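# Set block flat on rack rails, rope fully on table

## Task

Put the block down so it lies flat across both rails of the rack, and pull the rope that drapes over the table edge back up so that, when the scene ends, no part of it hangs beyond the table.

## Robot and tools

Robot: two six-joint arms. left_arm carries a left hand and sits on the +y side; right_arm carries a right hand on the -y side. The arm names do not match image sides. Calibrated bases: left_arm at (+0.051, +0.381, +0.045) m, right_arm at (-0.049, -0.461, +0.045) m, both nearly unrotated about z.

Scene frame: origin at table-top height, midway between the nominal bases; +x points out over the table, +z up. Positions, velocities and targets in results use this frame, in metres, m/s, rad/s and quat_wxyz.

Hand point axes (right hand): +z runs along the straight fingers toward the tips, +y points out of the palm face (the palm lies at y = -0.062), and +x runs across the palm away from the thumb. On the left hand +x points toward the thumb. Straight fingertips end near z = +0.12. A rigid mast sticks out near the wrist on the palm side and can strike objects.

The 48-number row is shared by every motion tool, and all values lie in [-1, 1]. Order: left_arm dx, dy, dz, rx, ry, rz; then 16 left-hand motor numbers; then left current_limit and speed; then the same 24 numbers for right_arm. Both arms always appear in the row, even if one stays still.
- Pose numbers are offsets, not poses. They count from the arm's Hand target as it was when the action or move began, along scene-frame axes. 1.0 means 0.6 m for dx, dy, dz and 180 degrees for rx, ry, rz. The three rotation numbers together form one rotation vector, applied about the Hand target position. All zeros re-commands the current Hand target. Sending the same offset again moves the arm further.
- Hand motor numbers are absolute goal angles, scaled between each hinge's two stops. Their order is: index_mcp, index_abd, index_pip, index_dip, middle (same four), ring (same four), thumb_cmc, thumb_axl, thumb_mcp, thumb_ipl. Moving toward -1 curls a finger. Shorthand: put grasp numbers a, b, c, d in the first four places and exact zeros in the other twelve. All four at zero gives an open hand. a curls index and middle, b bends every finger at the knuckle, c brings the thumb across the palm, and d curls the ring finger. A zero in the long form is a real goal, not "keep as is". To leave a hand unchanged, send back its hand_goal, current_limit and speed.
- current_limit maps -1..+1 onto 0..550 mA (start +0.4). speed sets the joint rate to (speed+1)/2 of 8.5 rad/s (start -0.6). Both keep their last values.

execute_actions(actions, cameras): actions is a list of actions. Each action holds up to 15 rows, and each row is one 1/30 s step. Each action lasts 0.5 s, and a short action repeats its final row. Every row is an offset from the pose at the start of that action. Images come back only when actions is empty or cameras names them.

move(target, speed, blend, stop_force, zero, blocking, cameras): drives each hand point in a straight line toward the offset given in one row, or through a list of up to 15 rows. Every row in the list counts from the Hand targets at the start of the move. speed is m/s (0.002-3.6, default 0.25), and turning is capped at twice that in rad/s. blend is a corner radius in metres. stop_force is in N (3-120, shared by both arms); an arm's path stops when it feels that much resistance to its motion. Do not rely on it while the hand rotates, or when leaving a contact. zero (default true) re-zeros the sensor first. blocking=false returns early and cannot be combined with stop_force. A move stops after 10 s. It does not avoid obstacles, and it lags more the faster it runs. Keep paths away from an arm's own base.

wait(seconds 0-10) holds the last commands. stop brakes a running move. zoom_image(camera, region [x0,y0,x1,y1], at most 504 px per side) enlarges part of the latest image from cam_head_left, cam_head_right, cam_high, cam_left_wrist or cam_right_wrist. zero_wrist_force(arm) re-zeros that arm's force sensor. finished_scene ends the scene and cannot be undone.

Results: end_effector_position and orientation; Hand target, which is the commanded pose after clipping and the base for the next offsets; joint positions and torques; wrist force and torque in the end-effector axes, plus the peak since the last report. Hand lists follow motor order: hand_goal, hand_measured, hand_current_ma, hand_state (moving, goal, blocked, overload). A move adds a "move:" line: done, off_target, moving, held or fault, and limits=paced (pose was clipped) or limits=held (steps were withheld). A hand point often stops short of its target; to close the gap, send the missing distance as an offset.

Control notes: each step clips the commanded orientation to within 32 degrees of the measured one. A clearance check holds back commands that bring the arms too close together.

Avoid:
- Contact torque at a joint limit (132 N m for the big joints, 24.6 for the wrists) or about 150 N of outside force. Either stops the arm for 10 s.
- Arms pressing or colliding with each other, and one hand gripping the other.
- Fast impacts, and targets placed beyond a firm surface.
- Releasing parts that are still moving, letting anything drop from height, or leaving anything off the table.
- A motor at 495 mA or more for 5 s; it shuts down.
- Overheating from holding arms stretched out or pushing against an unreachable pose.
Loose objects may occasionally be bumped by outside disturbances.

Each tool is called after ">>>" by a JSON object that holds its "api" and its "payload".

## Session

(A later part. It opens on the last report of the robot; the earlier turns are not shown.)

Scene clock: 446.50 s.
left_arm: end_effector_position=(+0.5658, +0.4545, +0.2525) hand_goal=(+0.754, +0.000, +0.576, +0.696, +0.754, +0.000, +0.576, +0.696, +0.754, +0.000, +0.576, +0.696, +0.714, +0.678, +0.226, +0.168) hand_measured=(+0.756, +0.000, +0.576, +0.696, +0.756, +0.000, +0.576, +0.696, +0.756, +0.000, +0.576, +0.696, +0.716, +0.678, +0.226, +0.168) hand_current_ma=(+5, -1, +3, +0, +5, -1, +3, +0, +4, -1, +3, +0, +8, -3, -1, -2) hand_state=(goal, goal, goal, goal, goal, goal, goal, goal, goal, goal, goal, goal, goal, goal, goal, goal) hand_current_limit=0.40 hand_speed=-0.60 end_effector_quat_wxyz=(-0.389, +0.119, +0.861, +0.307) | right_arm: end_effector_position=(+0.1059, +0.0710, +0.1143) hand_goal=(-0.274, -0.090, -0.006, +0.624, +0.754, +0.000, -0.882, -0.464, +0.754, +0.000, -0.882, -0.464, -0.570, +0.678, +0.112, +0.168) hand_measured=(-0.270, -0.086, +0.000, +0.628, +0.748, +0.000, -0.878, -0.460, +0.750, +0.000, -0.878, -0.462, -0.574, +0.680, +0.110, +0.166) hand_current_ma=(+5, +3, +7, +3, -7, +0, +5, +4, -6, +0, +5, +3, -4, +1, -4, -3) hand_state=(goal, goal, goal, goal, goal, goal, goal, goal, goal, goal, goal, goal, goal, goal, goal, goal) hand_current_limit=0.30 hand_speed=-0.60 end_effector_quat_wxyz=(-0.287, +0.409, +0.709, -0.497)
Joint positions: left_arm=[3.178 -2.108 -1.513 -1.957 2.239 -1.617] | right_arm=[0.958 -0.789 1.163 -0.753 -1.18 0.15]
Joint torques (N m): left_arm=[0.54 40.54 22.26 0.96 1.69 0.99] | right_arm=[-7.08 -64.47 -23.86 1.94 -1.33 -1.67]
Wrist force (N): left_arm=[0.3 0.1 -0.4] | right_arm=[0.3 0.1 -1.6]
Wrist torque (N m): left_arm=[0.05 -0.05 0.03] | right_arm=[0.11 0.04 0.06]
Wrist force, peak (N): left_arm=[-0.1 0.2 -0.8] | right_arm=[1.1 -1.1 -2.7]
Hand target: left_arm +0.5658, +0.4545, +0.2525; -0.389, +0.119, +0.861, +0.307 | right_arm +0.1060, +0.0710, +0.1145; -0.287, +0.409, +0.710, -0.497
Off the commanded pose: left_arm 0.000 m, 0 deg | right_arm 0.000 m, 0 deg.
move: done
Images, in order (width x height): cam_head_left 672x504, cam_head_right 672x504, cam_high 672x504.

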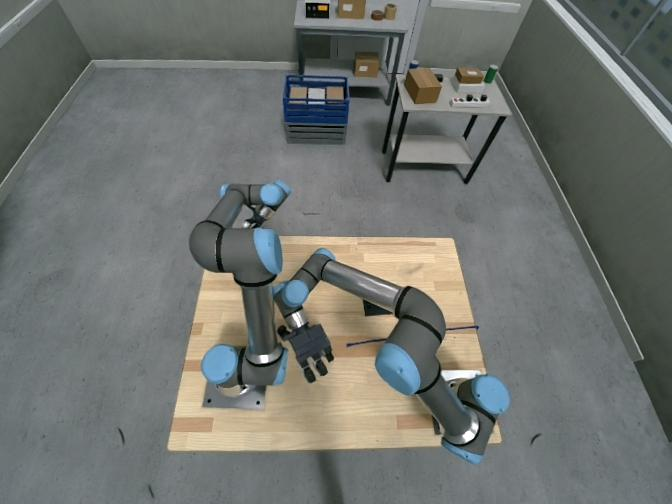

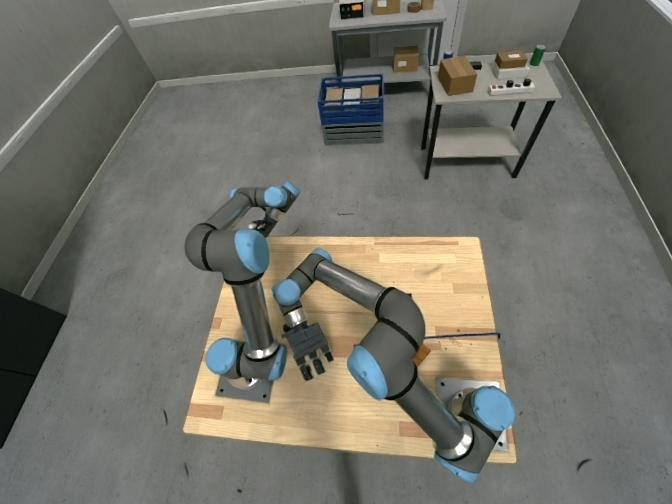

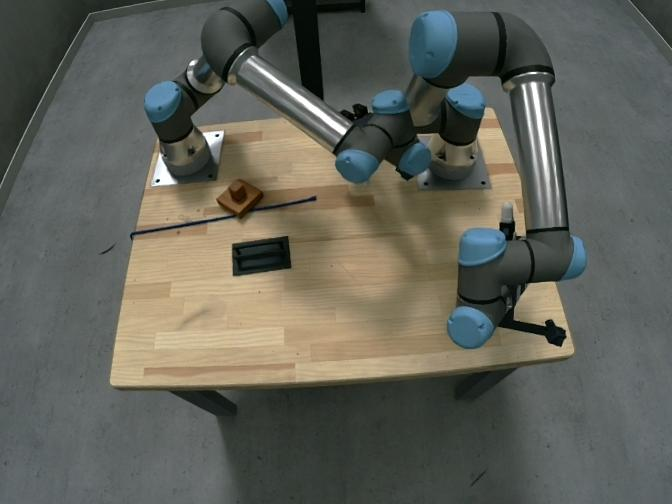

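>>> {"api": "move", "payload": {"target": [[0,0,0,0,0,0, 0.754,0,0.576,0.696,0.754,0,0.576,0.696,0.754,0,0.576,0.696,0.714,0.678,0.226,0.168,0.4,-0.6, 0.0068,-0.3135,0,0,0,0, -0.274,-0.09,-0.007,0.623,0.753,0,-0.883,-0.464,0.753,0,-0.883,-0.464,-0.571,0.677,0.112,0.168,0.3,-0.6],[0,0,0,0,0,0, 0.754,0,0.576,0.696,0.754,0,0.576,0.696,0.754,0,0.576,0.696,0.714,0.678,0.226,0.168,0.4,-0.6, 0.0068,-0.3135,-0.105,0,0,0, -0.274,-0.09,-0.007,0.623,0.753,0,-0.883,-0.464,0.753,0,-0.883,-0.464,-0.571,0.677,0.112,0.168,0.3,-0.6]], "speed": 0.15, "cameras": ["cam_high", "cam_right_wrist"]}}

>>> {"api": "zoom_image", "payload": {"camera": "cam_high", "region": [230, 140, 350, 260]}}

>>> {"api": "zoom_image", "payload": {"camera": "cam_right_wrist", "region": [480, 0, 672, 192]}}

Scene clock: 475.63 s.
left_arm: end_effector_position=(+0.5658, +0.4545, +0.2525) hand_goal=(+0.754, +0.000, +0.576, +0.696, +0.754, +0.000, +0.576, +0.696, +0.754, +0.000, +0.576, +0.696, +0.714, +0.678, +0.226, +0.168) hand_measured=(+0.756, +0.000, +0.576, +0.696, +0.756, +0.000, +0.576, +0.696, +0.756, +0.000, +0.576, +0.696, +0.716, +0.678, +0.226, +0.168) hand_current_ma=(+5, -1, +3, +0, +5, -1, +3, +0, +4, -1, +3, +0, +8, -3, -1, -2) hand_state=(goal, goal, goal, goal, goal, goal, goal, goal, goal, goal, goal, goal, goal, goal, goal, goal) hand_current_limit=0.40 hand_speed=-0.60 end_effector_quat_wxyz=(-0.389, +0.119, +0.861, +0.307) | right_arm: end_effector_position=(+0.1100, -0.1171, +0.0515) hand_goal=(-0.274, -0.090, -0.006, +0.624, +0.754, +0.000, -0.882, -0.464, +0.754, +0.000, -0.882, -0.464, -0.570, +0.678, +0.112, +0.168) hand_measured=(-0.270, -0.086, +0.000, +0.628, +0.748, +0.000, -0.878, -0.460, +0.750, +0.000, -0.878, -0.462, -0.572, +0.680, +0.110, +0.166) hand_current_ma=(+4, +3, +7, +3, -7, +0, +5, +4, -6, +0, +5, +3, -2, +1, -4, -3) hand_state=(goal, goal, goal, goal, goal, goal, goal, goal, goal, goal, goal, goal, goal, goal, goal, goal) hand_current_limit=0.30 hand_speed=-0.60 end_effector_quat_wxyz=(-0.287, +0.409, +0.709, -0.497)
Joint positions: left_arm=[3.178 -2.108 -1.513 -1.957 2.239 -1.617] | right_arm=[0.749 -1.037 1.795 -1.114 -1.375 0.072]
Joint torques (N m): left_arm=[0.53 41.23 22.92 1.07 1.62 1.13] | right_arm=[-7.26 -37.18 -20.3 -0.39 -0.27 1.58]
Wrist force (N): left_arm=[0.3 0.0 -0.3] | right_arm=[0.3 0.0 -1.7]
Wrist torque (N m): left_arm=[0.02 -0.04 0.03] | right_arm=[0.09 0.04 0.08]
Wrist force, peak (N): left_arm=[0.5 0.3 -0.6] | right_arm=[1.9 0.5 -2.3]
Hand target: left_arm +0.5658, +0.4545, +0.2525; -0.389, +0.119, +0.861, +0.307 | right_arm +0.1101, -0.1171, +0.0515; -0.287, +0.409, +0.710, -0.497
Off the commanded pose: left_arm 0.000 m, 0 deg | right_arm 0.000 m, 0 deg.
move: done
Images, in order (width x height): cam_high 672x504, cam_right_wrist 672x504.

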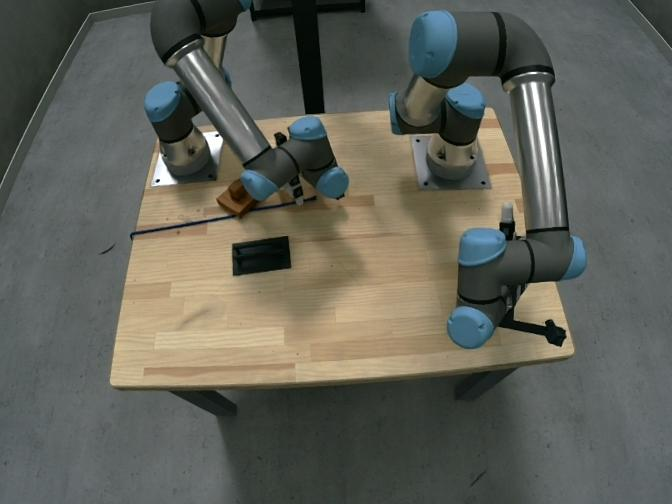

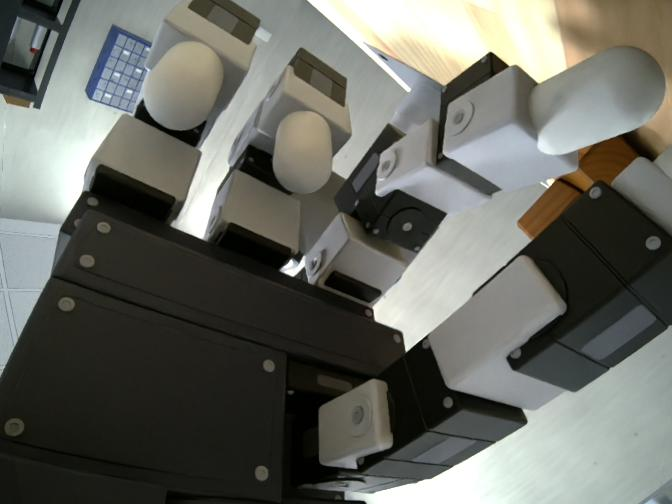

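Scaled by 4.200 from the camera's 672x504 image, which has a finer 960x720 frame.

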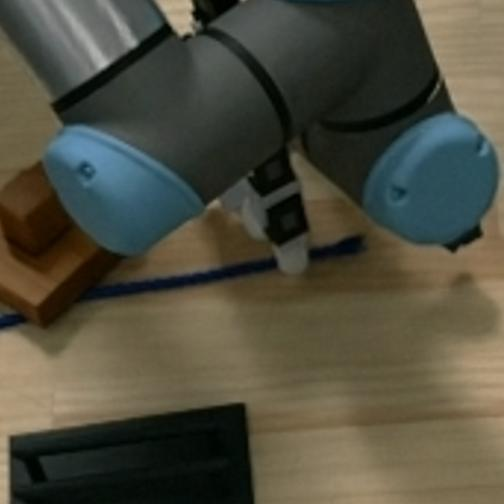

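Scaled by 2.625 from the camera's 672x504 image, which has a finer 960x720 frame.

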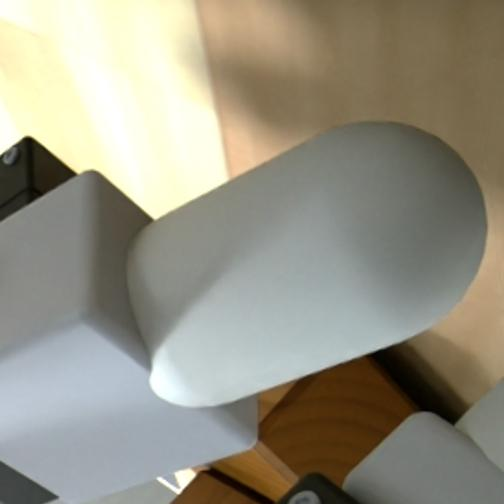

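>>> {"api": "move", "payload": {"target": [0,0,0,0,0,0, 0.754,0,0.576,0.696,0.754,0,0.576,0.696,0.754,0,0.576,0.696,0.714,0.678,0.226,0.168,0.4,-0.6, 0,0,-0.035,0,0,0, -0.274,-0.09,-0.007,0.623,0.753,0,-0.883,-0.464,0.753,0,-0.883,-0.464,-0.571,0.677,0.112,0.168,0.3,-0.6], "speed": 0.01, "stop_force": 3}}

>>> {"api": "move", "payload": {"target": [[0,0,0,0,0,0, 0.754,0,0.576,0.696,0.754,0,0.576,0.696,0.754,0,0.576,0.696,0.714,0.678,0.226,0.168,0.4,-0.6, 0,0,0.004,0,0,0, -0.274,-0.09,-0.007,0.623,0.753,0,-0.883,-0.464,0.753,0,-0.883,-0.464,-0.571,0.677,0.112,0.168,0.3,-0.6],[0,0,0,0,0,0, 0.754,0,0.576,0.696,0.754,0,0.576,0.696,0.754,0,0.576,0.696,0.714,0.678,0.226,0.168,0.4,-0.6, 0,0,0.004,0,0,0, -0.29,-0.09,-0.007,0.623,0.753,0,-0.883,-0.464,0.753,0,-0.883,-0.464,-0.571,0.677,-0.15,0.1,0.2,-0.85]], "speed": 0.02}}

>>> {"api": "move", "payload": {"target": [0,0,0,0,0,0, 0.754,0,0.576,0.696,0.754,0,0.576,0.696,0.754,0,0.576,0.696,0.714,0.678,0.226,0.168,0.4,-0.6, 0,0,0.0015,0,0,0, -0.42,-0.09,-0.007,0.623,0.753,0,-0.883,-0.464,0.753,0,-0.883,-0.464,-0.571,0.677,-0.3,0.0,0.75,-0.85], "speed": 0.02, "cameras": ["cam_right_wrist"]}}

>>> {"api": "zoom_image", "payload": {"camera": "cam_right_wrist", "region": [480, 0, 672, 192]}}

Scene clock: 489.30 s.
left_arm: end_effector_position=(+0.5658, +0.4545, +0.2525) hand_goal=(+0.754, +0.000, +0.576, +0.696, +0.754, +0.000, +0.576, +0.696, +0.754, +0.000, +0.576, +0.696, +0.714, +0.678, +0.226, +0.168) hand_measured=(+0.756, +0.000, +0.576, +0.696, +0.756, +0.000, +0.576, +0.696, +0.756, +0.000, +0.576, +0.696, +0.716, +0.678, +0.226, +0.168) hand_current_ma=(+5, -1, +3, +0, +5, -1, +3, +0, +4, -1, +3, +0, +8, -3, -1, -2) hand_state=(goal, goal, goal, goal, goal, goal, goal, goal, goal, goal, goal, goal, goal, goal, goal, goal) hand_current_limit=0.40 hand_speed=-0.60 end_effector_quat_wxyz=(-0.389, +0.119, +0.861, +0.307) | right_arm: end_effector_position=(+0.1101, -0.1171, +0.0360) hand_goal=(-0.274, -0.090, -0.006, +0.624, +0.754, +0.000, -0.882, -0.464, +0.754, +0.000, -0.882, -0.464, -0.570, +0.678, +0.112, +0.168) hand_measured=(-0.268, -0.088, -0.008, +0.624, +0.748, +0.000, -0.878, -0.460, +0.750, +0.000, -0.878, -0.462, -0.572, +0.680, +0.110, +0.166) hand_current_ma=(+9, +2, -1, +0, -7, +0, +5, +4, -6, +0, +5, +3, -2, +1, -3, -3) hand_state=(goal, goal, goal, goal, goal, goal, goal, goal, goal, goal, goal, goal, goal, goal, goal, goal) hand_current_limit=0.30 hand_speed=-0.60 end_effector_quat_wxyz=(-0.287, +0.409, +0.709, -0.497)
Joint positions: left_arm=[3.178 -2.108 -1.513 -1.957 2.239 -1.617] | right_arm=[0.749 -1.011 1.803 -1.149 -1.375 0.072]
Joint torques (N m): left_arm=[0.27 41.03 22.89 1.06 1.61 1.11] | right_arm=[-8.89 -50.21 -21.11 1.92 1.05 0.36]
Wrist force (N): left_arm=[0.2 0.1 -0.3] | right_arm=[0.5 -2.4 -1.3]
Wrist torque (N m): left_arm=[0.03 -0.03 0.02] | right_arm=[-0.04 0.01 0.10]
Wrist force, peak (N): left_arm=[0.3 0.3 -0.6] | right_arm=[0.4 -9.6 -1.7]
Hand target: left_arm +0.5658, +0.4545, +0.2525; -0.389, +0.119, +0.861, +0.307 | right_arm +0.1101, -0.1171, +0.0360; -0.287, +0.409, +0.710, -0.497 (not the last commanded pose)
Off the commanded pose: left_arm 0.000 m, 0 deg | right_arm 0.005 m, 0 deg.
move: contact (right_arm)

Scene clock: 490.57 s.
left_arm: end_effector_position=(+0.5658, +0.4545, +0.2525) hand_goal=(+0.754, +0.000, +0.576, +0.696, +0.754, +0.000, +0.576, +0.696, +0.754, +0.000, +0.576, +0.696, +0.714, +0.678, +0.226, +0.168) hand_measured=(+0.756, +0.000, +0.576, +0.696, +0.756, +0.000, +0.576, +0.696, +0.756, +0.000, +0.576, +0.696, +0.716, +0.678, +0.226, +0.168) hand_current_ma=(+5, -1, +3, +0, +5, -1, +3, +0, +4, -1, +3, +0, +8, -3, -1, -2) hand_state=(goal, goal, goal, goal, goal, goal, goal, goal, goal, goal, goal, goal, goal, goal, goal, goal) hand_current_limit=0.40 hand_speed=-0.60 end_effector_quat_wxyz=(-0.389, +0.119, +0.861, +0.307) | right_arm: end_effector_position=(+0.1101, -0.1170, +0.0384) hand_goal=(-0.290, -0.090, -0.006, +0.624, +0.754, +0.000, -0.882, -0.464, +0.754, +0.000, -0.882, -0.464, -0.570, +0.678, -0.150, +0.100) hand_measured=(-0.278, -0.088, -0.004, +0.624, +0.748, +0.000, -0.878, -0.460, +0.750, +0.000, -0.878, -0.462, -0.576, +0.678, +0.032, +0.116) hand_current_ma=(+20, +2, +2, +0, -7, +0, +5, +4, -6, +0, +5, +3, -8, +0, +330, +41) hand_state=(goal, goal, goal, goal, goal, goal, goal, goal, goal, goal, goal, goal, goal, goal, blocked, goal) hand_current_limit=0.20 hand_speed=-0.85 end_effector_quat_wxyz=(-0.287, +0.409, +0.710, -0.497)
Joint positions: left_arm=[3.178 -2.108 -1.513 -1.957 2.239 -1.617] | right_arm=[0.749 -1.015 1.802 -1.143 -1.375 0.072]
Joint torques (N m): left_arm=[-0.13 41.25 22.76 1.14 1.65 1.11] | right_arm=[-9.36 -30.41 -15.3 -0.44 0.85 -0.66]
Wrist force (N): left_arm=[0.2 0.1 -0.7] | right_arm=[0.5 -4.6 -5.1]
Wrist torque (N m): left_arm=[0.07 -0.04 0.02] | right_arm=[-0.38 -0.02 0.09]
Wrist force, peak (N): left_arm=[0.5 0.1 -0.6] | right_arm=[0.5 -4.5 -5.2]
Hand target: left_arm +0.5658, +0.4545, +0.2525; -0.389, +0.119, +0.861, +0.307 | right_arm +0.1101, -0.1171, +0.0384; -0.287, +0.409, +0.710, -0.497
Off the commanded pose: left_arm 0.000 m, 0 deg | right_arm 0.000 m, 0 deg.
move: done

Scene clock: 491.27 s.
left_arm: end_effector_position=(+0.5658, +0.4545, +0.2525) hand_goal=(+0.754, +0.000, +0.576, +0.696, +0.754, +0.000, +0.576, +0.696, +0.754, +0.000, +0.576, +0.696, +0.714, +0.678, +0.226, +0.168) hand_measured=(+0.756, +0.000, +0.576, +0.696, +0.756, +0.000, +0.576, +0.696, +0.756, +0.000, +0.576, +0.696, +0.716, +0.678, +0.226, +0.168) hand_current_ma=(+5, -1, +3, +0, +5, -1, +3, +0, +4, -1, +3, +0, +8, -3, -1, -2) hand_state=(goal, goal, goal, goal, goal, goal, goal, goal, goal, goal, goal, goal, goal, goal, goal, goal) hand_current_limit=0.40 hand_speed=-0.60 end_effector_quat_wxyz=(-0.389, +0.119, +0.861, +0.307) | right_arm: end_effector_position=(+0.1101, -0.1171, +0.0393) hand_goal=(-0.420, -0.090, -0.006, +0.624, +0.754, +0.000, -0.882, -0.464, +0.754, +0.000, -0.882, -0.464, -0.570, +0.678, -0.300, +0.000) hand_measured=(-0.286, -0.086, +0.014, +0.630, +0.748, +0.000, -0.878, -0.460, +0.750, +0.000, -0.878, -0.462, -0.580, +0.678, +0.026, +0.090) hand_current_ma=(+481, +4, +40, +9, -7, +0, +5, +4, -6, +0, +5, +3, -14, -1, +481, +424) hand_state=(blocked, goal, blocked, goal, goal, goal, goal, goal, goal, goal, goal, goal, goal, goal, blocked, blocked) hand_current_limit=0.75 hand_speed=-0.85 end_effector_quat_wxyz=(-0.287, +0.409, +0.709, -0.497)
Joint positions: left_arm=[3.178 -2.108 -1.513 -1.957 2.239 -1.617] | right_arm=[0.749 -1.016 1.802 -1.141 -1.375 0.072]
Joint torques (N m): left_arm=[0.33 40.63 22.73 1.1 1.75 1.11] | right_arm=[-7.82 -48.76 -20.72 1.73 0.89 -1.71]
Wrist force (N): left_arm=[0.2 0.2 -0.5] | right_arm=[0.0 -3.7 -3.7]
Wrist torque (N m): left_arm=[0.07 -0.04 0.02] | right_arm=[-0.25 0.04 0.08]
Wrist force, peak (N): left_arm=[-0.1 0.3 -0.7] | right_arm=[0.2 -6.1 -5.8]
Hand target: left_arm +0.5658, +0.4545, +0.2525; -0.389, +0.119, +0.861, +0.307 | right_arm +0.1101, -0.1171, +0.0393; -0.287, +0.409, +0.710, -0.497
Off the commanded pose: left_arm 0.000 m, 0 deg | right_arm 0.000 m, 0 deg.
move: done
Images, in order (width x height): cam_right_wrist 672x504.

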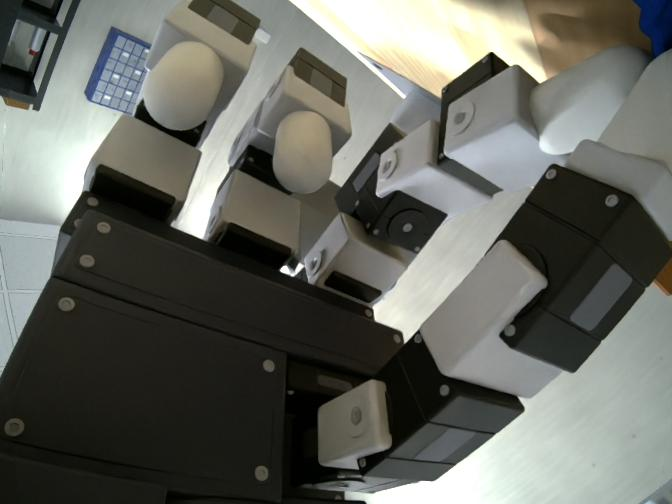

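Scaled by 2.625 from the camera's 672x504 image, which has a finer 960x720 frame.

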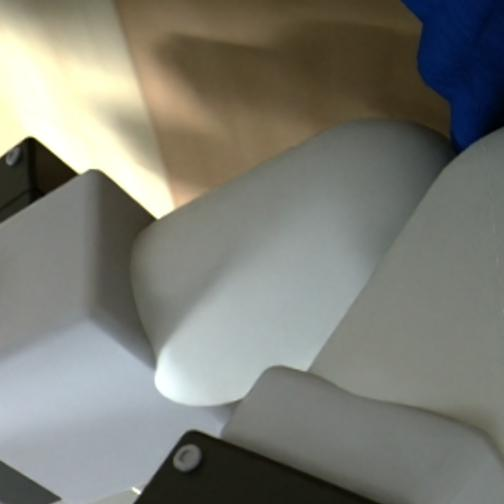

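>>> {"api": "move", "payload": {"target": [0,0,0,0,0,0, 0.754,0,0.576,0.696,0.754,0,0.576,0.696,0.754,0,0.576,0.696,0.714,0.678,0.226,0.168,0.4,-0.6, -0.02,0.17,0.006,0,0,0, -0.42,-0.09,-0.007,0.623,0.753,0,-0.883,-0.464,0.753,0,-0.883,-0.464,-0.571,0.677,-0.3,0.0,0.75,-0.85], "speed": 0.06, "cameras": ["cam_high", "cam_right_wrist"]}}

>>> {"api": "zoom_image", "payload": {"camera": "cam_high", "region": [120, 130, 360, 290]}}

>>> {"api": "zoom_image", "payload": {"camera": "cam_right_wrist", "region": [480, 0, 672, 192]}}

Scene clock: 497.17 s.
left_arm: end_effector_position=(+0.5658, +0.4545, +0.2525) hand_goal=(+0.754, +0.000, +0.576, +0.696, +0.754, +0.000, +0.576, +0.696, +0.754, +0.000, +0.576, +0.696, +0.714, +0.678, +0.226, +0.168) hand_measured=(+0.756, +0.000, +0.576, +0.696, +0.756, +0.000, +0.576, +0.696, +0.756, +0.000, +0.576, +0.696, +0.716, +0.678, +0.226, +0.168) hand_current_ma=(+5, -1, +3, +0, +5, -1, +3, +0, +4, -1, +3, +0, +8, -3, -1, -2) hand_state=(goal, goal, goal, goal, goal, goal, goal, goal, goal, goal, goal, goal, goal, goal, goal, goal) hand_current_limit=0.40 hand_speed=-0.60 end_effector_quat_wxyz=(-0.389, +0.119, +0.861, +0.307) | right_arm: end_effector_position=(+0.0980, -0.0151, +0.0428) hand_goal=(-0.420, -0.090, -0.006, +0.624, +0.754, +0.000, -0.882, -0.464, +0.754, +0.000, -0.882, -0.464, -0.570, +0.678, -0.300, +0.000) hand_measured=(-0.286, -0.084, +0.014, +0.628, +0.748, +0.000, -0.878, -0.460, +0.750, +0.000, -0.878, -0.462, -0.578, +0.678, +0.026, +0.088) hand_current_ma=(+481, +8, +41, +6, -7, +0, +5, +4, -6, +0, +5, +3, -13, +1, +481, +410) hand_state=(blocked, goal, blocked, goal, goal, goal, goal, goal, goal, goal, goal, goal, goal, goal, blocked, blocked) hand_current_limit=0.75 hand_speed=-0.85 end_effector_quat_wxyz=(-0.287, +0.409, +0.709, -0.497)
Joint positions: left_arm=[3.178 -2.108 -1.513 -1.957 2.239 -1.617] | right_arm=[0.887 -0.875 1.531 -1.024 -1.246 0.122]
Joint torques (N m): left_arm=[-0.04 41.44 22.98 1.1 1.68 1.14] | right_arm=[-8.44 -58.32 -15.42 -0.83 -1.63 -1.74]
Wrist force (N): left_arm=[0.3 0.1 -0.5] | right_arm=[0.4 -0.3 -1.7]
Wrist torque (N m): left_arm=[0.05 -0.04 0.03] | right_arm=[0.05 0.04 0.06]
Wrist force, peak (N): left_arm=[0.2 0.4 -0.7] | right_arm=[-2.2 -5.5 -2.0]
Hand target: left_arm +0.5658, +0.4545, +0.2525; -0.389, +0.119, +0.861, +0.307 | right_arm +0.0981, -0.0151, +0.0429; -0.287, +0.409, +0.710, -0.497
Off the commanded pose: left_arm 0.000 m, 0 deg | right_arm 0.000 m, 0 deg.
move: done
Images, in order (width x height): cam_high 672x504, cam_right_wrist 672x504.

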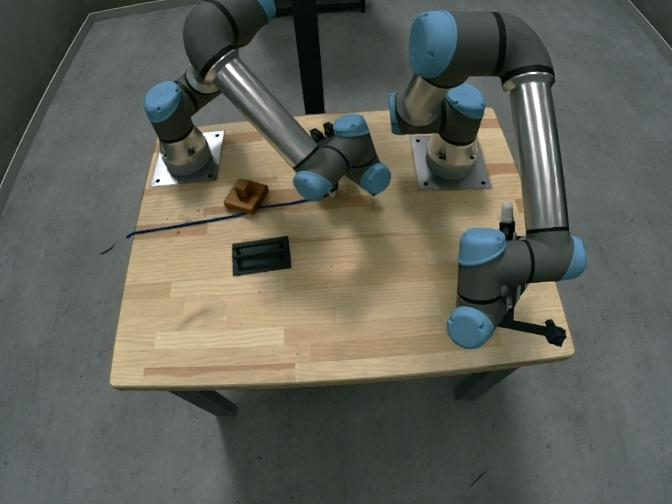

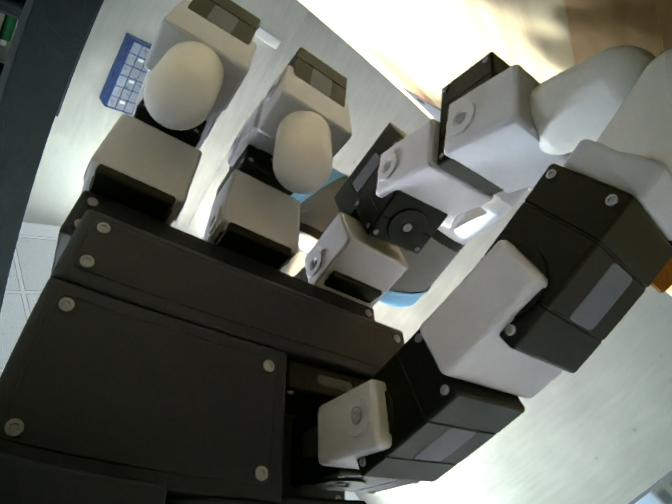

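Scaled by 2.100 from the camera's 672x504 image, which has a finer 960x720 frame.

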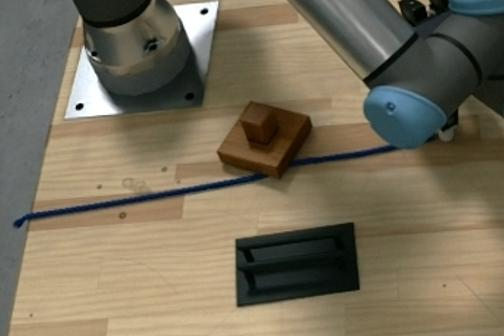

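Scaled by 2.625 from the camera's 672x504 image, which has a finer 960x720 frame.

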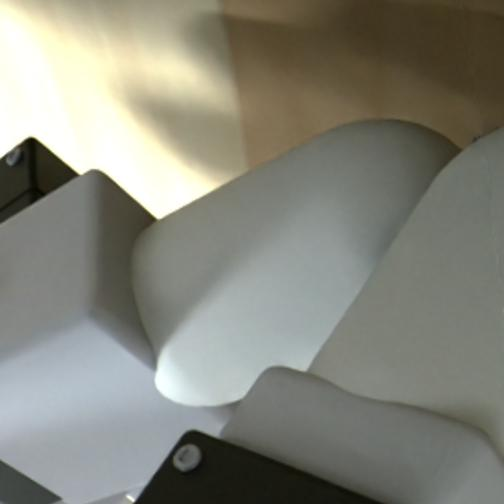

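>>> {"api": "move", "payload": {"target": [0,0,0,0,0,0, 0.754,0,0.576,0.696,0.754,0,0.576,0.696,0.754,0,0.576,0.696,0.714,0.678,0.226,0.168,0.4,-0.6, 0,0.12,0.06,0,0,0, -0.274,-0.09,-0.007,0.623,0.753,0,-0.883,-0.464,0.753,0,-0.883,-0.464,-0.571,0.677,0.112,0.168,0.3,-0.6], "speed": 0.15, "cameras": ["cam_high"]}}

>>> {"api": "zoom_image", "payload": {"camera": "cam_high", "region": [120, 130, 360, 290]}}

>>> {"api": "zoom_image", "payload": {"camera": "cam_high", "region": [110, 200, 170, 260]}}

Scene clock: 503.00 s.
left_arm: end_effector_position=(+0.5658, +0.4545, +0.2525) hand_goal=(+0.754, +0.000, +0.576, +0.696, +0.754, +0.000, +0.576, +0.696, +0.754, +0.000, +0.576, +0.696, +0.714, +0.678, +0.226, +0.168) hand_measured=(+0.756, +0.000, +0.576, +0.696, +0.756, +0.000, +0.576, +0.696, +0.756, +0.000, +0.576, +0.696, +0.716, +0.678, +0.226, +0.168) hand_current_ma=(+5, -1, +3, +0, +5, -1, +3, +0, +4, -1, +3, +0, +8, -3, -1, -2) hand_state=(goal, goal, goal, goal, goal, goal, goal, goal, goal, goal, goal, goal, goal, goal, goal, goal) hand_current_limit=0.40 hand_speed=-0.60 end_effector_quat_wxyz=(-0.389, +0.119, +0.861, +0.307) | right_arm: end_effector_position=(+0.0981, +0.0569, +0.0788) hand_goal=(-0.274, -0.090, -0.006, +0.624, +0.754, +0.000, -0.882, -0.464, +0.754, +0.000, -0.882, -0.464, -0.570, +0.678, +0.112, +0.168) hand_measured=(-0.270, -0.086, +0.000, +0.628, +0.748, +0.000, -0.878, -0.460, +0.750, +0.000, -0.878, -0.462, -0.574, +0.678, +0.110, +0.166) hand_current_ma=(+5, +3, +7, +3, -7, +0, +5, +4, -6, +0, +5, +3, -3, +1, -4, -3) hand_state=(goal, goal, goal, goal, goal, goal, goal, goal, goal, goal, goal, goal, goal, goal, goal, goal) hand_current_limit=0.30 hand_speed=-0.60 end_effector_quat_wxyz=(-0.287, +0.409, +0.709, -0.497)
Joint positions: left_arm=[3.178 -2.108 -1.513 -1.957 2.239 -1.617] | right_arm=[0.955 -0.79 1.264 -0.852 -1.182 0.149]
Joint torques (N m): left_arm=[0.57 41.02 23.08 1.15 1.76 1.18] | right_arm=[-3.76 -59.5 -25.38 1.54 -0.36 -1.67]
Wrist force (N): left_arm=[0.0 0.2 -0.4] | right_arm=[0.4 0.0 -1.7]
Wrist torque (N m): left_arm=[0.06 -0.01 -0.01] | right_arm=[0.09 0.03 0.08]
Wrist force, peak (N): left_arm=[0.5 0.3 -0.6] | right_arm=[1.5 -0.7 -2.5]
Hand target: left_arm +0.5658, +0.4545, +0.2525; -0.389, +0.119, +0.861, +0.307 | right_arm +0.0981, +0.0569, +0.0789; -0.287, +0.409, +0.710, -0.497
Off the commanded pose: left_arm 0.000 m, 0 deg | right_arm 0.000 m, 0 deg.
move: done
Images, in order (width x height): cam_high 672x504.

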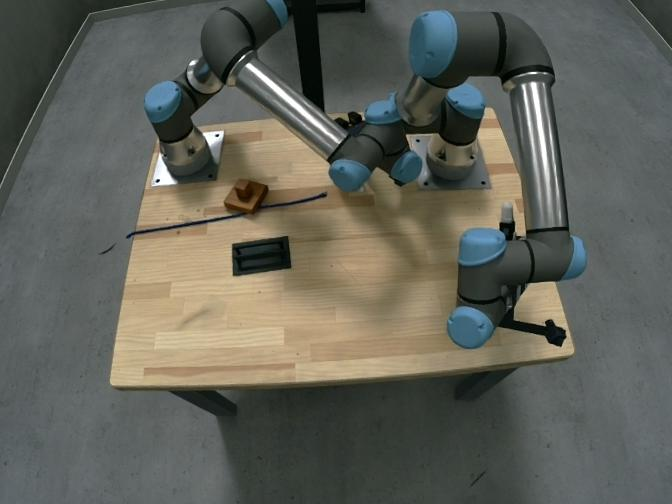

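Scaled by 2.100 from the camera's 672x504 image, which has a finer 960x720 frame.

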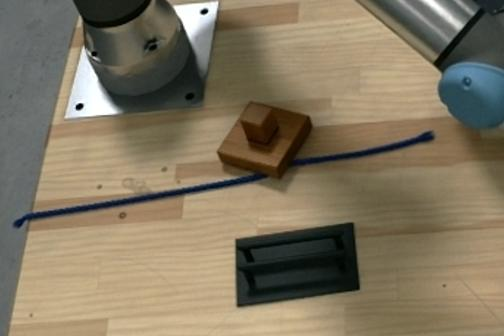

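Scaled by 8.400 from the camera's 672x504 image, which has a finer 960x720 frame.

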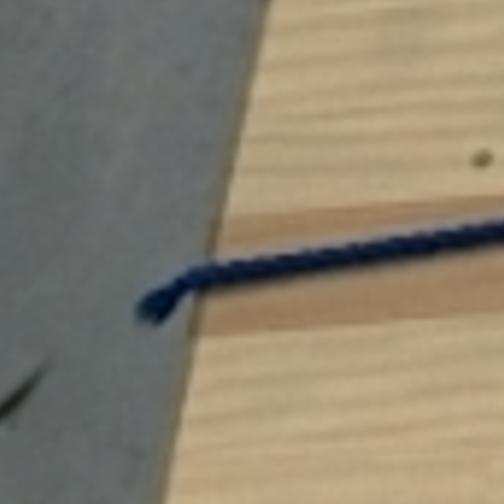

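>>> {"api": "move", "payload": {"target": [[0,0,0,0,0,0, 0.754,0,0.576,0.696,0.754,0,0.576,0.696,0.754,0,0.576,0.696,0.714,0.678,0.226,0.168,0.4,-0.6, 0.011,-0.2315,0,0,0,0, -0.274,-0.09,-0.007,0.623,0.753,0,-0.883,-0.464,0.753,0,-0.883,-0.464,-0.571,0.677,0.112,0.168,0.3,-0.6],[0,0,0,0,0,0, 0.754,0,0.576,0.696,0.754,0,0.576,0.696,0.754,0,0.576,0.696,0.714,0.678,0.226,0.168,0.4,-0.6, 0.011,-0.2315,-0.045,0,0,0, -0.274,-0.09,-0.007,0.623,0.753,0,-0.883,-0.464,0.753,0,-0.883,-0.464,-0.571,0.677,0.112,0.168,0.3,-0.6]], "speed": 0.15, "cameras": ["cam_high"]}}

>>> {"api": "zoom_image", "payload": {"camera": "cam_high", "region": [230, 140, 350, 260]}}

Scene clock: 524.50 s.
left_arm: end_effector_position=(+0.5658, +0.4545, +0.2525) hand_goal=(+0.754, +0.000, +0.576, +0.696, +0.754, +0.000, +0.576, +0.696, +0.754, +0.000, +0.576, +0.696, +0.714, +0.678, +0.226, +0.168) hand_measured=(+0.756, +0.000, +0.576, +0.696, +0.756, +0.000, +0.576, +0.696, +0.756, +0.000, +0.576, +0.696, +0.716, +0.678, +0.226, +0.168) hand_current_ma=(+5, -1, +3, +0, +5, -1, +3, +0, +4, -1, +3, +0, +8, -3, -1, -2) hand_state=(goal, goal, goal, goal, goal, goal, goal, goal, goal, goal, goal, goal, goal, goal, goal, goal) hand_current_limit=0.40 hand_speed=-0.60 end_effector_quat_wxyz=(-0.389, +0.119, +0.861, +0.307) | right_arm: end_effector_position=(+0.1046, -0.0820, +0.0519) hand_goal=(-0.274, -0.090, -0.006, +0.624, +0.754, +0.000, -0.882, -0.464, +0.754, +0.000, -0.882, -0.464, -0.570, +0.678, +0.112, +0.168) hand_measured=(-0.270, -0.086, +0.000, +0.628, +0.748, +0.000, -0.878, -0.460, +0.750, +0.000, -0.878, -0.462, -0.572, +0.678, +0.110, +0.166) hand_current_ma=(+4, +3, +7, +3, -7, +0, +5, +4, -6, +0, +5, +3, -2, +1, -4, -3) hand_state=(goal, goal, goal, goal, goal, goal, goal, goal, goal, goal, goal, goal, goal, goal, goal, goal) hand_current_limit=0.30 hand_speed=-0.60 end_effector_quat_wxyz=(-0.287, +0.409, +0.709, -0.497)
Joint positions: left_arm=[3.178 -2.108 -1.513 -1.957 2.239 -1.617] | right_arm=[0.802 -0.99 1.71 -1.08 -1.325 0.091]
Joint torques (N m): left_arm=[0.48 41.04 23.27 1.17 1.66 1.25] | right_arm=[-7.35 -39.45 -18.87 -0.53 -1.45 2.15]
Wrist force (N): left_arm=[0.4 0.4 -0.5] | right_arm=[0.3 0.1 -1.7]
Wrist torque (N m): left_arm=[0.08 -0.06 0.03] | right_arm=[0.09 0.03 0.10]
Wrist force, peak (N): left_arm=[0.4 0.2 -0.8] | right_arm=[1.6 0.3 -2.4]
Hand target: left_arm +0.5658, +0.4545, +0.2525; -0.389, +0.119, +0.861, +0.307 | right_arm +0.1047, -0.0820, +0.0519; -0.287, +0.409, +0.710, -0.497
Off the commanded pose: left_arm 0.000 m, 0 deg | right_arm 0.000 m, 0 deg.
move: done
Images, in order (width x height): cam_high 672x504.

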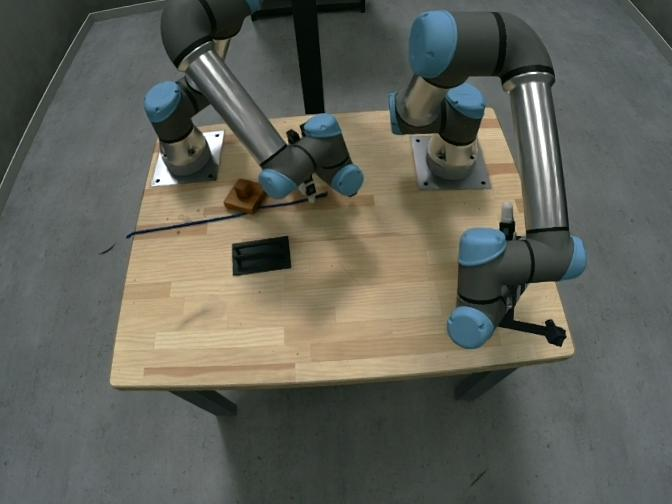

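Scaled by 4.200 from the camera's 672x504 image, which has a finer 960x720 frame.

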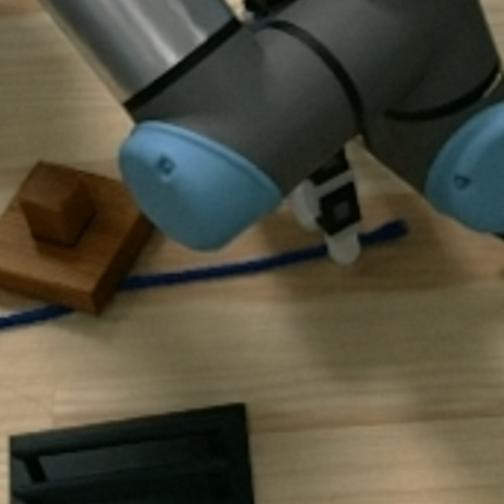

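>>> {"api": "move", "payload": {"target": [0,0,0,0,0,0, 0.754,0,0.576,0.696,0.754,0,0.576,0.696,0.754,0,0.576,0.696,0.714,0.678,0.226,0.168,0.4,-0.6, 0,0,-0.035,0,0,0, -0.274,-0.09,-0.007,0.623,0.753,0,-0.883,-0.464,0.753,0,-0.883,-0.464,-0.571,0.677,0.112,0.168,0.3,-0.6], "speed": 0.01, "stop_force": 3}}

>>> {"api": "move", "payload": {"target": [[0,0,0,0,0,0, 0.754,0,0.576,0.696,0.754,0,0.576,0.696,0.754,0,0.576,0.696,0.714,0.678,0.226,0.168,0.4,-0.6, 0,0,0.0035,0,0,0, -0.274,-0.09,-0.007,0.623,0.753,0,-0.883,-0.464,0.753,0,-0.883,-0.464,-0.571,0.677,0.112,0.168,0.3,-0.6],[0,0,0,0,0,0, 0.754,0,0.576,0.696,0.754,0,0.576,0.696,0.754,0,0.576,0.696,0.714,0.678,0.226,0.168,0.4,-0.6, 0,0,0.0035,0,0,0, -0.29,-0.09,-0.007,0.623,0.753,0,-0.883,-0.464,0.753,0,-0.883,-0.464,-0.571,0.677,-0.15,0.1,0.2,-0.85],[0,0,0,0,0,0, 0.754,0,0.576,0.696,0.754,0,0.576,0.696,0.754,0,0.576,0.696,0.714,0.678,0.226,0.168,0.4,-0.6, 0,0,0.0035,0,0,0, -0.42,-0.09,-0.007,0.623,0.753,0,-0.883,-0.464,0.753,0,-0.883,-0.464,-0.571,0.677,-0.3,0.0,0.75,-0.85],[0,0,0,0,0,0, 0.754,0,0.576,0.696,0.754,0,0.576,0.696,0.754,0,0.576,0.696,0.714,0.678,0.226,0.168,0.4,-0.6, -0.02,0.15,0.0035,0,0,0, -0.42,-0.09,-0.007,0.623,0.753,0,-0.883,-0.464,0.753,0,-0.883,-0.464,-0.571,0.677,-0.3,0.0,0.75,-0.85]], "speed": 0.04, "cameras": ["cam_high", "cam_right_wrist"]}}

>>> {"api": "zoom_image", "payload": {"camera": "cam_high", "region": [110, 120, 360, 280]}}

>>> {"api": "zoom_image", "payload": {"camera": "cam_right_wrist", "region": [480, 0, 672, 192]}}

Scene clock: 535.47 s.
left_arm: end_effector_position=(+0.5658, +0.4545, +0.2525) hand_goal=(+0.754, +0.000, +0.576, +0.696, +0.754, +0.000, +0.576, +0.696, +0.754, +0.000, +0.576, +0.696, +0.714, +0.678, +0.226, +0.168) hand_measured=(+0.756, +0.000, +0.576, +0.696, +0.756, +0.000, +0.576, +0.696, +0.756, +0.000, +0.576, +0.696, +0.716, +0.678, +0.226, +0.168) hand_current_ma=(+5, -1, +3, +0, +5, -1, +3, +0, +4, -1, +3, +0, +8, -3, -1, -2) hand_state=(goal, goal, goal, goal, goal, goal, goal, goal, goal, goal, goal, goal, goal, goal, goal, goal) hand_current_limit=0.40 hand_speed=-0.60 end_effector_quat_wxyz=(-0.389, +0.119, +0.861, +0.307) | right_arm: end_effector_position=(+0.1047, -0.0820, +0.0360) hand_goal=(-0.274, -0.090, -0.006, +0.624, +0.754, +0.000, -0.882, -0.464, +0.754, +0.000, -0.882, -0.464, -0.570, +0.678, +0.112, +0.168) hand_measured=(-0.268, -0.088, -0.008, +0.624, +0.748, +0.000, -0.878, -0.460, +0.750, +0.000, -0.878, -0.462, -0.572, +0.678, +0.110, +0.166) hand_current_ma=(+10, +1, -1, +0, -7, +0, +5, +4, -6, +0, +5, +3, -2, +1, -3, -3) hand_state=(goal, goal, goal, goal, goal, goal, goal, goal, goal, goal, goal, goal, goal, goal, goal, goal) hand_current_limit=0.30 hand_speed=-0.60 end_effector_quat_wxyz=(-0.287, +0.409, +0.709, -0.497)
Joint positions: left_arm=[3.178 -2.108 -1.513 -1.957 2.239 -1.617] | right_arm=[0.802 -0.964 1.719 -1.114 -1.325 0.091]
Joint torques (N m): left_arm=[0.05 40.98 23.87 1.25 1.65 1.11] | right_arm=[-7.28 -53.64 -23.01 1.83 -1.12 0.92]
Wrist force (N): left_arm=[0.2 -0.1 -0.6] | right_arm=[0.3 -2.8 -1.2]
Wrist torque (N m): left_arm=[0.04 -0.04 0.02] | right_arm=[-0.10 0.03 0.11]
Wrist force, peak (N): left_arm=[0.2 0.3 -0.9] | right_arm=[0.1 -10.4 -1.9]
Hand target: left_arm +0.5658, +0.4545, +0.2525; -0.389, +0.119, +0.861, +0.307 | right_arm +0.1047, -0.0820, +0.0360; -0.287, +0.409, +0.709, -0.497 (not the last commanded pose)
Off the commanded pose: left_arm 0.000 m, 0 deg | right_arm 0.005 m, 0 deg.
move: contact (right_arm)

Scene clock: 539.83 s.
left_arm: end_effector_position=(+0.5658, +0.4545, +0.2525) hand_goal=(+0.754, +0.000, +0.576, +0.696, +0.754, +0.000, +0.576, +0.696, +0.754, +0.000, +0.576, +0.696, +0.714, +0.678, +0.226, +0.168) hand_measured=(+0.756, +0.000, +0.576, +0.696, +0.756, +0.000, +0.576, +0.696, +0.756, +0.000, +0.576, +0.696, +0.716, +0.678, +0.226, +0.168) hand_current_ma=(+5, -1, +3, +0, +5, -1, +3, +0, +4, -1, +3, +0, +8, -3, -1, -2) hand_state=(goal, goal, goal, goal, goal, goal, goal, goal, goal, goal, goal, goal, goal, goal, goal, goal) hand_current_limit=0.40 hand_speed=-0.60 end_effector_quat_wxyz=(-0.389, +0.119, +0.861, +0.307) | right_arm: end_effector_position=(+0.0926, +0.0080, +0.0381) hand_goal=(-0.420, -0.090, -0.006, +0.624, +0.754, +0.000, -0.882, -0.464, +0.754, +0.000, -0.882, -0.464, -0.570, +0.678, -0.300, +0.000) hand_measured=(-0.282, -0.032, +0.012, +0.628, +0.748, +0.000, -0.878, -0.460, +0.750, +0.000, -0.878, -0.462, -0.552, +0.686, +0.026, +0.086) hand_current_ma=(+481, +137, +33, +3, -7, +0, +5, +4, -6, +0, +5, +3, +35, +14, +481, +408) hand_state=(blocked, blocked, goal, goal, goal, goal, goal, goal, goal, goal, goal, goal, goal, goal, blocked, blocked) hand_current_limit=0.75 hand_speed=-0.85 end_effector_quat_wxyz=(-0.287, +0.409, +0.709, -0.497)
Joint positions: left_arm=[3.178 -2.108 -1.513 -1.957 2.239 -1.617] | right_arm=[0.917 -0.834 1.468 -1.007 -1.218 0.134]
Joint torques (N m): left_arm=[0.29 41.29 23.71 1.25 1.68 1.17] | right_arm=[-7.31 -55.08 -7.13 -1.93 -1.34 -1.86]
Wrist force (N): left_arm=[0.4 0.1 -0.6] | right_arm=[-3.0 -11.6 -5.1]
Wrist torque (N m): left_arm=[0.07 -0.07 0.04] | right_arm=[-0.82 0.14 0.28]
Wrist force, peak (N): left_arm=[0.4 0.4 -0.7] | right_arm=[-4.6 -12.9 -3.5]
Hand target: left_arm +0.5658, +0.4545, +0.2525; -0.389, +0.119, +0.861, +0.307 | right_arm +0.0927, +0.0080, +0.0381; -0.287, +0.409, +0.709, -0.497
Off the commanded pose: left_arm 0.000 m, 0 deg | right_arm 0.000 m, 0 deg.
move: done
Images, in order (width x height): cam_high 672x504, cam_right_wrist 672x504.

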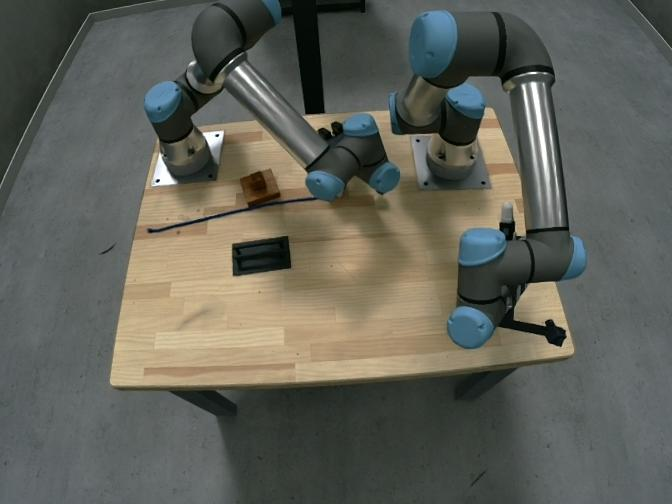

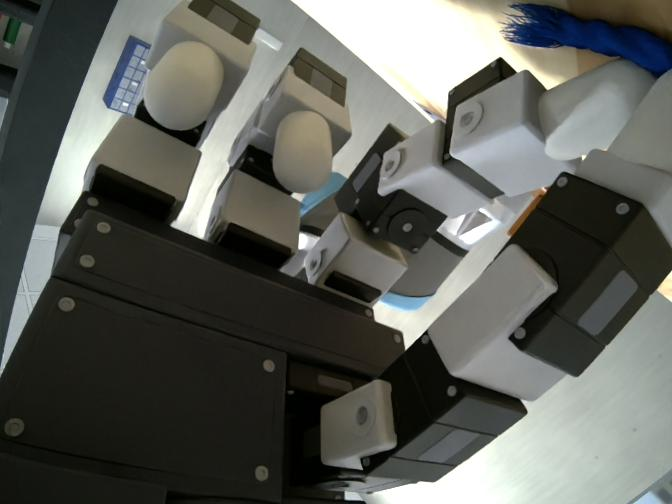

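Scaled by 2.016 from the camera's 672x504 image, which has a finer 960x720 frame.

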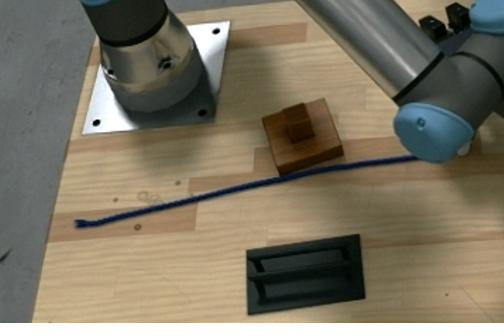

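Scaled by 2.625 from the camera's 672x504 image, which has a finer 960x720 frame.

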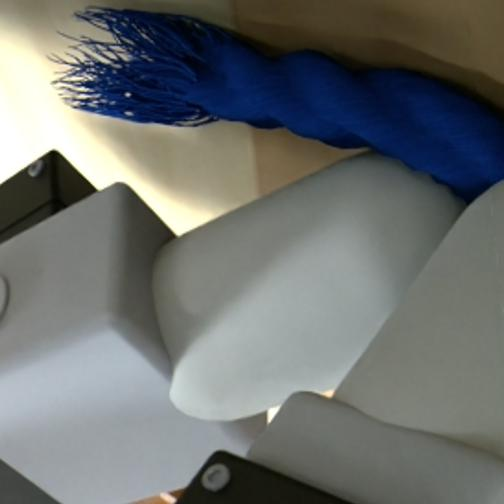

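>>> {"api": "move", "payload": {"target": [0,0,0,0,0,0, 0.754,0,0.576,0.696,0.754,0,0.576,0.696,0.754,0,0.576,0.696,0.714,0.678,0.226,0.168,0.4,-0.6, -0.02,0.1,0.0008,0,0,0, -0.42,-0.09,-0.007,0.623,0.753,0,-0.883,-0.464,0.753,0,-0.883,-0.464,-0.571,0.677,-0.3,0.0,0.75,-0.85], "speed": 0.05}}

>>> {"api": "move", "payload": {"target": [[0,0,0,0,0,0, 0.754,0,0.576,0.696,0.754,0,0.576,0.696,0.754,0,0.576,0.696,0.714,0.678,0.226,0.168,0.4,-0.6, 0,0,0,0,0,0, -0.22,-0.09,-0.007,0.623,0.753,0,-0.883,-0.464,0.753,0,-0.883,-0.464,-0.571,0.677,0.18,0.168,0.3,-0.7],[0,0,0,0,0,0, 0.754,0,0.576,0.696,0.754,0,0.576,0.696,0.754,0,0.576,0.696,0.714,0.678,0.226,0.168,0.4,-0.6, 0,0,0.2,0,0,0, -0.22,-0.09,-0.007,0.623,0.753,0,-0.883,-0.464,0.753,0,-0.883,-0.464,-0.571,0.677,0.18,0.168,0.3,-0.6],[0,0,0,0,0,0, 0.754,0,0.576,0.696,0.754,0,0.576,0.696,0.754,0,0.576,0.696,0.714,0.678,0.226,0.168,0.4,-0.6, 0.0,0.12,0.2,0,0,0, -0.22,-0.09,-0.007,0.623,0.753,0,-0.883,-0.464,0.753,0,-0.883,-0.464,-0.571,0.677,0.18,0.168,0.3,-0.6]], "speed": 0.15, "cameras": ["cam_high", "cam_head_left", "cam_right_wrist"]}}

>>> {"api": "zoom_image", "payload": {"camera": "cam_high", "region": [110, 120, 410, 290]}}

>>> {"api": "zoom_image", "payload": {"camera": "cam_high", "region": [220, 150, 300, 230]}}

Scene clock: 551.37 s.
left_arm: end_effector_position=(+0.5658, +0.4545, +0.2525) hand_goal=(+0.754, +0.000, +0.576, +0.696, +0.754, +0.000, +0.576, +0.696, +0.754, +0.000, +0.576, +0.696, +0.714, +0.678, +0.226, +0.168) hand_measured=(+0.756, +0.000, +0.576, +0.696, +0.756, +0.000, +0.576, +0.696, +0.756, +0.000, +0.576, +0.696, +0.716, +0.678, +0.226, +0.168) hand_current_ma=(+5, -1, +3, +0, +5, -1, +3, +0, +4, -1, +3, +0, +8, -3, -1, -2) hand_state=(goal, goal, goal, goal, goal, goal, goal, goal, goal, goal, goal, goal, goal, goal, goal, goal) hand_current_limit=0.40 hand_speed=-0.60 end_effector_quat_wxyz=(-0.389, +0.119, +0.861, +0.307) | right_arm: end_effector_position=(+0.0806, +0.0680, +0.0385) hand_goal=(-0.420, -0.090, -0.006, +0.624, +0.754, +0.000, -0.882, -0.464, +0.754, +0.000, -0.882, -0.464, -0.570, +0.678, -0.300, +0.000) hand_measured=(-0.282, -0.030, +0.010, +0.626, +0.748, +0.000, -0.878, -0.460, +0.750, +0.000, -0.878, -0.462, -0.554, +0.686, +0.026, +0.086) hand_current_ma=(+481, +143, +29, +2, -7, +0, +5, +4, -6, +0, +5, +3, +29, +14, +481, +408) hand_state=(blocked, blocked, goal, goal, goal, goal, goal, goal, goal, goal, goal, goal, goal, goal, blocked, blocked) hand_current_limit=0.75 hand_speed=-0.85 end_effector_quat_wxyz=(-0.287, +0.409, +0.709, -0.497)
Joint positions: left_arm=[3.178 -2.108 -1.513 -1.957 2.239 -1.617] | right_arm=[0.985 -0.736 1.279 -0.927 -1.154 0.161]
Joint torques (N m): left_arm=[0.67 41.74 24.06 1.27 1.67 1.14] | right_arm=[-8.25 -59.57 -9.16 -2.24 -1.22 -2.42]
Wrist force (N): left_arm=[0.1 0.1 -0.5] | right_arm=[-2.4 -9.9 -4.9]
Wrist torque (N m): left_arm=[0.06 -0.02 0.01] | right_arm=[-0.69 0.11 0.25]
Wrist force, peak (N): left_arm=[0.3 0.3 -0.8] | right_arm=[-4.9 -13.3 -3.8]
Hand target: left_arm +0.5658, +0.4545, +0.2525; -0.389, +0.119, +0.861, +0.307 | right_arm +0.0807, +0.0680, +0.0386; -0.287, +0.409, +0.709, -0.497
Off the commanded pose: left_arm 0.000 m, 0 deg | right_arm 0.000 m, 0 deg.
move: done

Scene clock: 552.30 s.
left_arm: end_effector_position=(+0.5658, +0.4545, +0.2525) hand_goal=(+0.754, +0.000, +0.576, +0.696, +0.754, +0.000, +0.576, +0.696, +0.754, +0.000, +0.576, +0.696, +0.714, +0.678, +0.226, +0.168) hand_measured=(+0.756, +0.000, +0.576, +0.696, +0.756, +0.000, +0.576, +0.696, +0.756, +0.000, +0.576, +0.696, +0.716, +0.678, +0.226, +0.168) hand_current_ma=(+5, -1, +3, +0, +5, -1, +3, +0, +4, -1, +3, +0, +8, -3, -1, -2) hand_state=(goal, goal, goal, goal, goal, goal, goal, goal, goal, goal, goal, goal, goal, goal, goal, goal) hand_current_limit=0.40 hand_speed=-0.60 end_effector_quat_wxyz=(-0.389, +0.119, +0.861, +0.307) | right_arm: end_effector_position=(+0.0807, +0.0680, +0.0387) hand_goal=(-0.220, -0.090, -0.006, +0.624, +0.754, +0.000, -0.882, -0.464, +0.754, +0.000, -0.882, -0.464, -0.570, +0.678, +0.180, +0.168) hand_measured=(-0.234, -0.074, -0.010, +0.622, +0.748, +0.000, -0.878, -0.460, +0.750, +0.000, -0.878, -0.462, -0.568, +0.680, +0.176, +0.166) hand_current_ma=(-27, +23, -4, -3, -7, +0, +5, +4, -6, +0, +5, +3, +2, +3, -7, -3) hand_state=(goal, goal, goal, goal, goal, goal, goal, goal, goal, goal, goal, goal, goal, goal, goal, goal) hand_current_limit=0.30 hand_speed=-0.70 end_effector_quat_wxyz=(-0.287, +0.409, +0.709, -0.497)
Joint positions: left_arm=[3.178 -2.108 -1.513 -1.957 2.239 -1.617] | right_arm=[0.985 -0.736 1.279 -0.926 -1.155 0.161]
Joint torques (N m): left_arm=[0.22 41.59 23.72 1.28 1.75 1.19] | right_arm=[-8 -60.89 -20.74 1.09 -1.37 -0.24]
Wrist force (N): left_arm=[-0.1 0.2 -0.3] | right_arm=[0.3 -0.4 -2.0]
Wrist torque (N m): left_arm=[0.04 0.00 0.00] | right_arm=[0.06 0.02 0.13]
Wrist force, peak (N): left_arm=[0.3 0.4 -0.7] | right_arm=[-2.6 -10.3 -4.2]
Hand target: left_arm +0.5658, +0.4545, +0.2525; -0.389, +0.119, +0.861, +0.307 | right_arm +0.0807, +0.0680, +0.0386; -0.287, +0.409, +0.709, -0.497 (not the last commanded pose)
Off the commanded pose: left_arm 0.000 m, 0 deg | right_arm 0.140 m, 0 deg.
move: held (right_arm; a check stopped the path); path passed 1 of 3 targets; target 2's new numbers were not sent; limits=held
pose unreachable (right arm): on one or more control steps of this call, first in action 0 (counted from 0), this arm could not follow its commanded pose, so it was not sent that pose on those steps. It may still have moved: this result reports where it is.
cause: moving toward the commanded pose would bring a part of the arm too close to another arm (a part of this arm just beyond joint 6 (wrist 3) and a part of the left arm just beyond its joint 2 (shoulder lift), 5 mm apart when this arm was first held).
Images, in order (width x height): cam_head_left 672x504, cam_high 672x504, cam_right_wrist 672x504.

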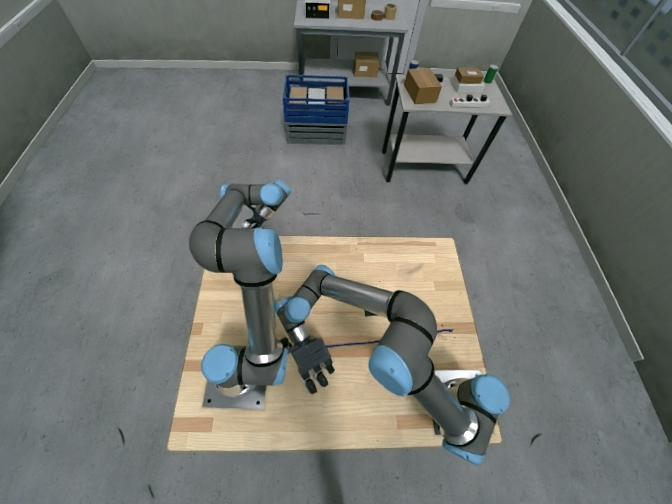

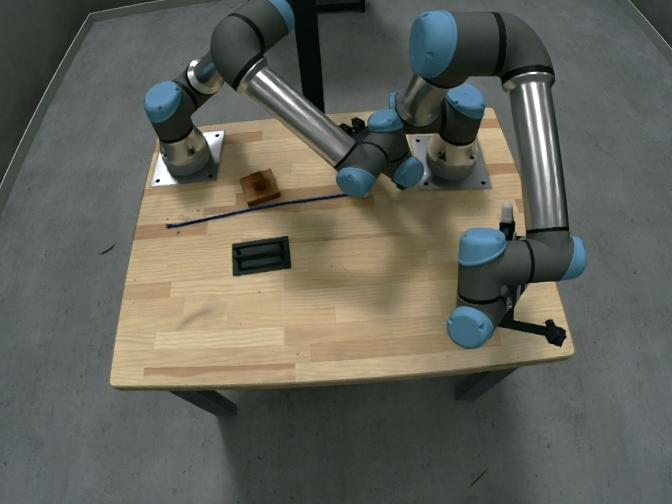

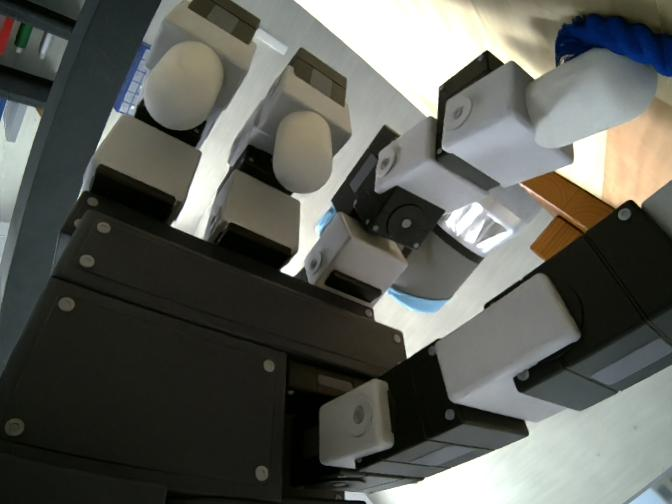

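Scaled by 1.680 from the camera's 672x504 image, which has a finer 960x720 frame.

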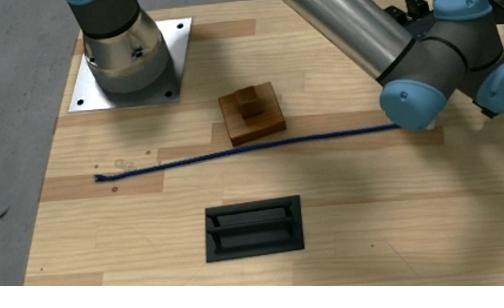

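Scaled by 6.300 from the camera's 672x504 image, which has a finer 960x720 frame.

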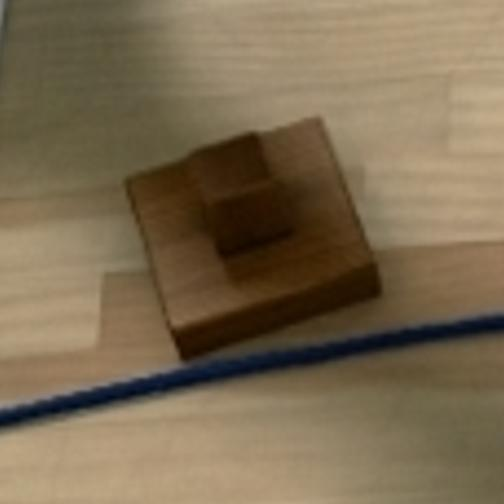

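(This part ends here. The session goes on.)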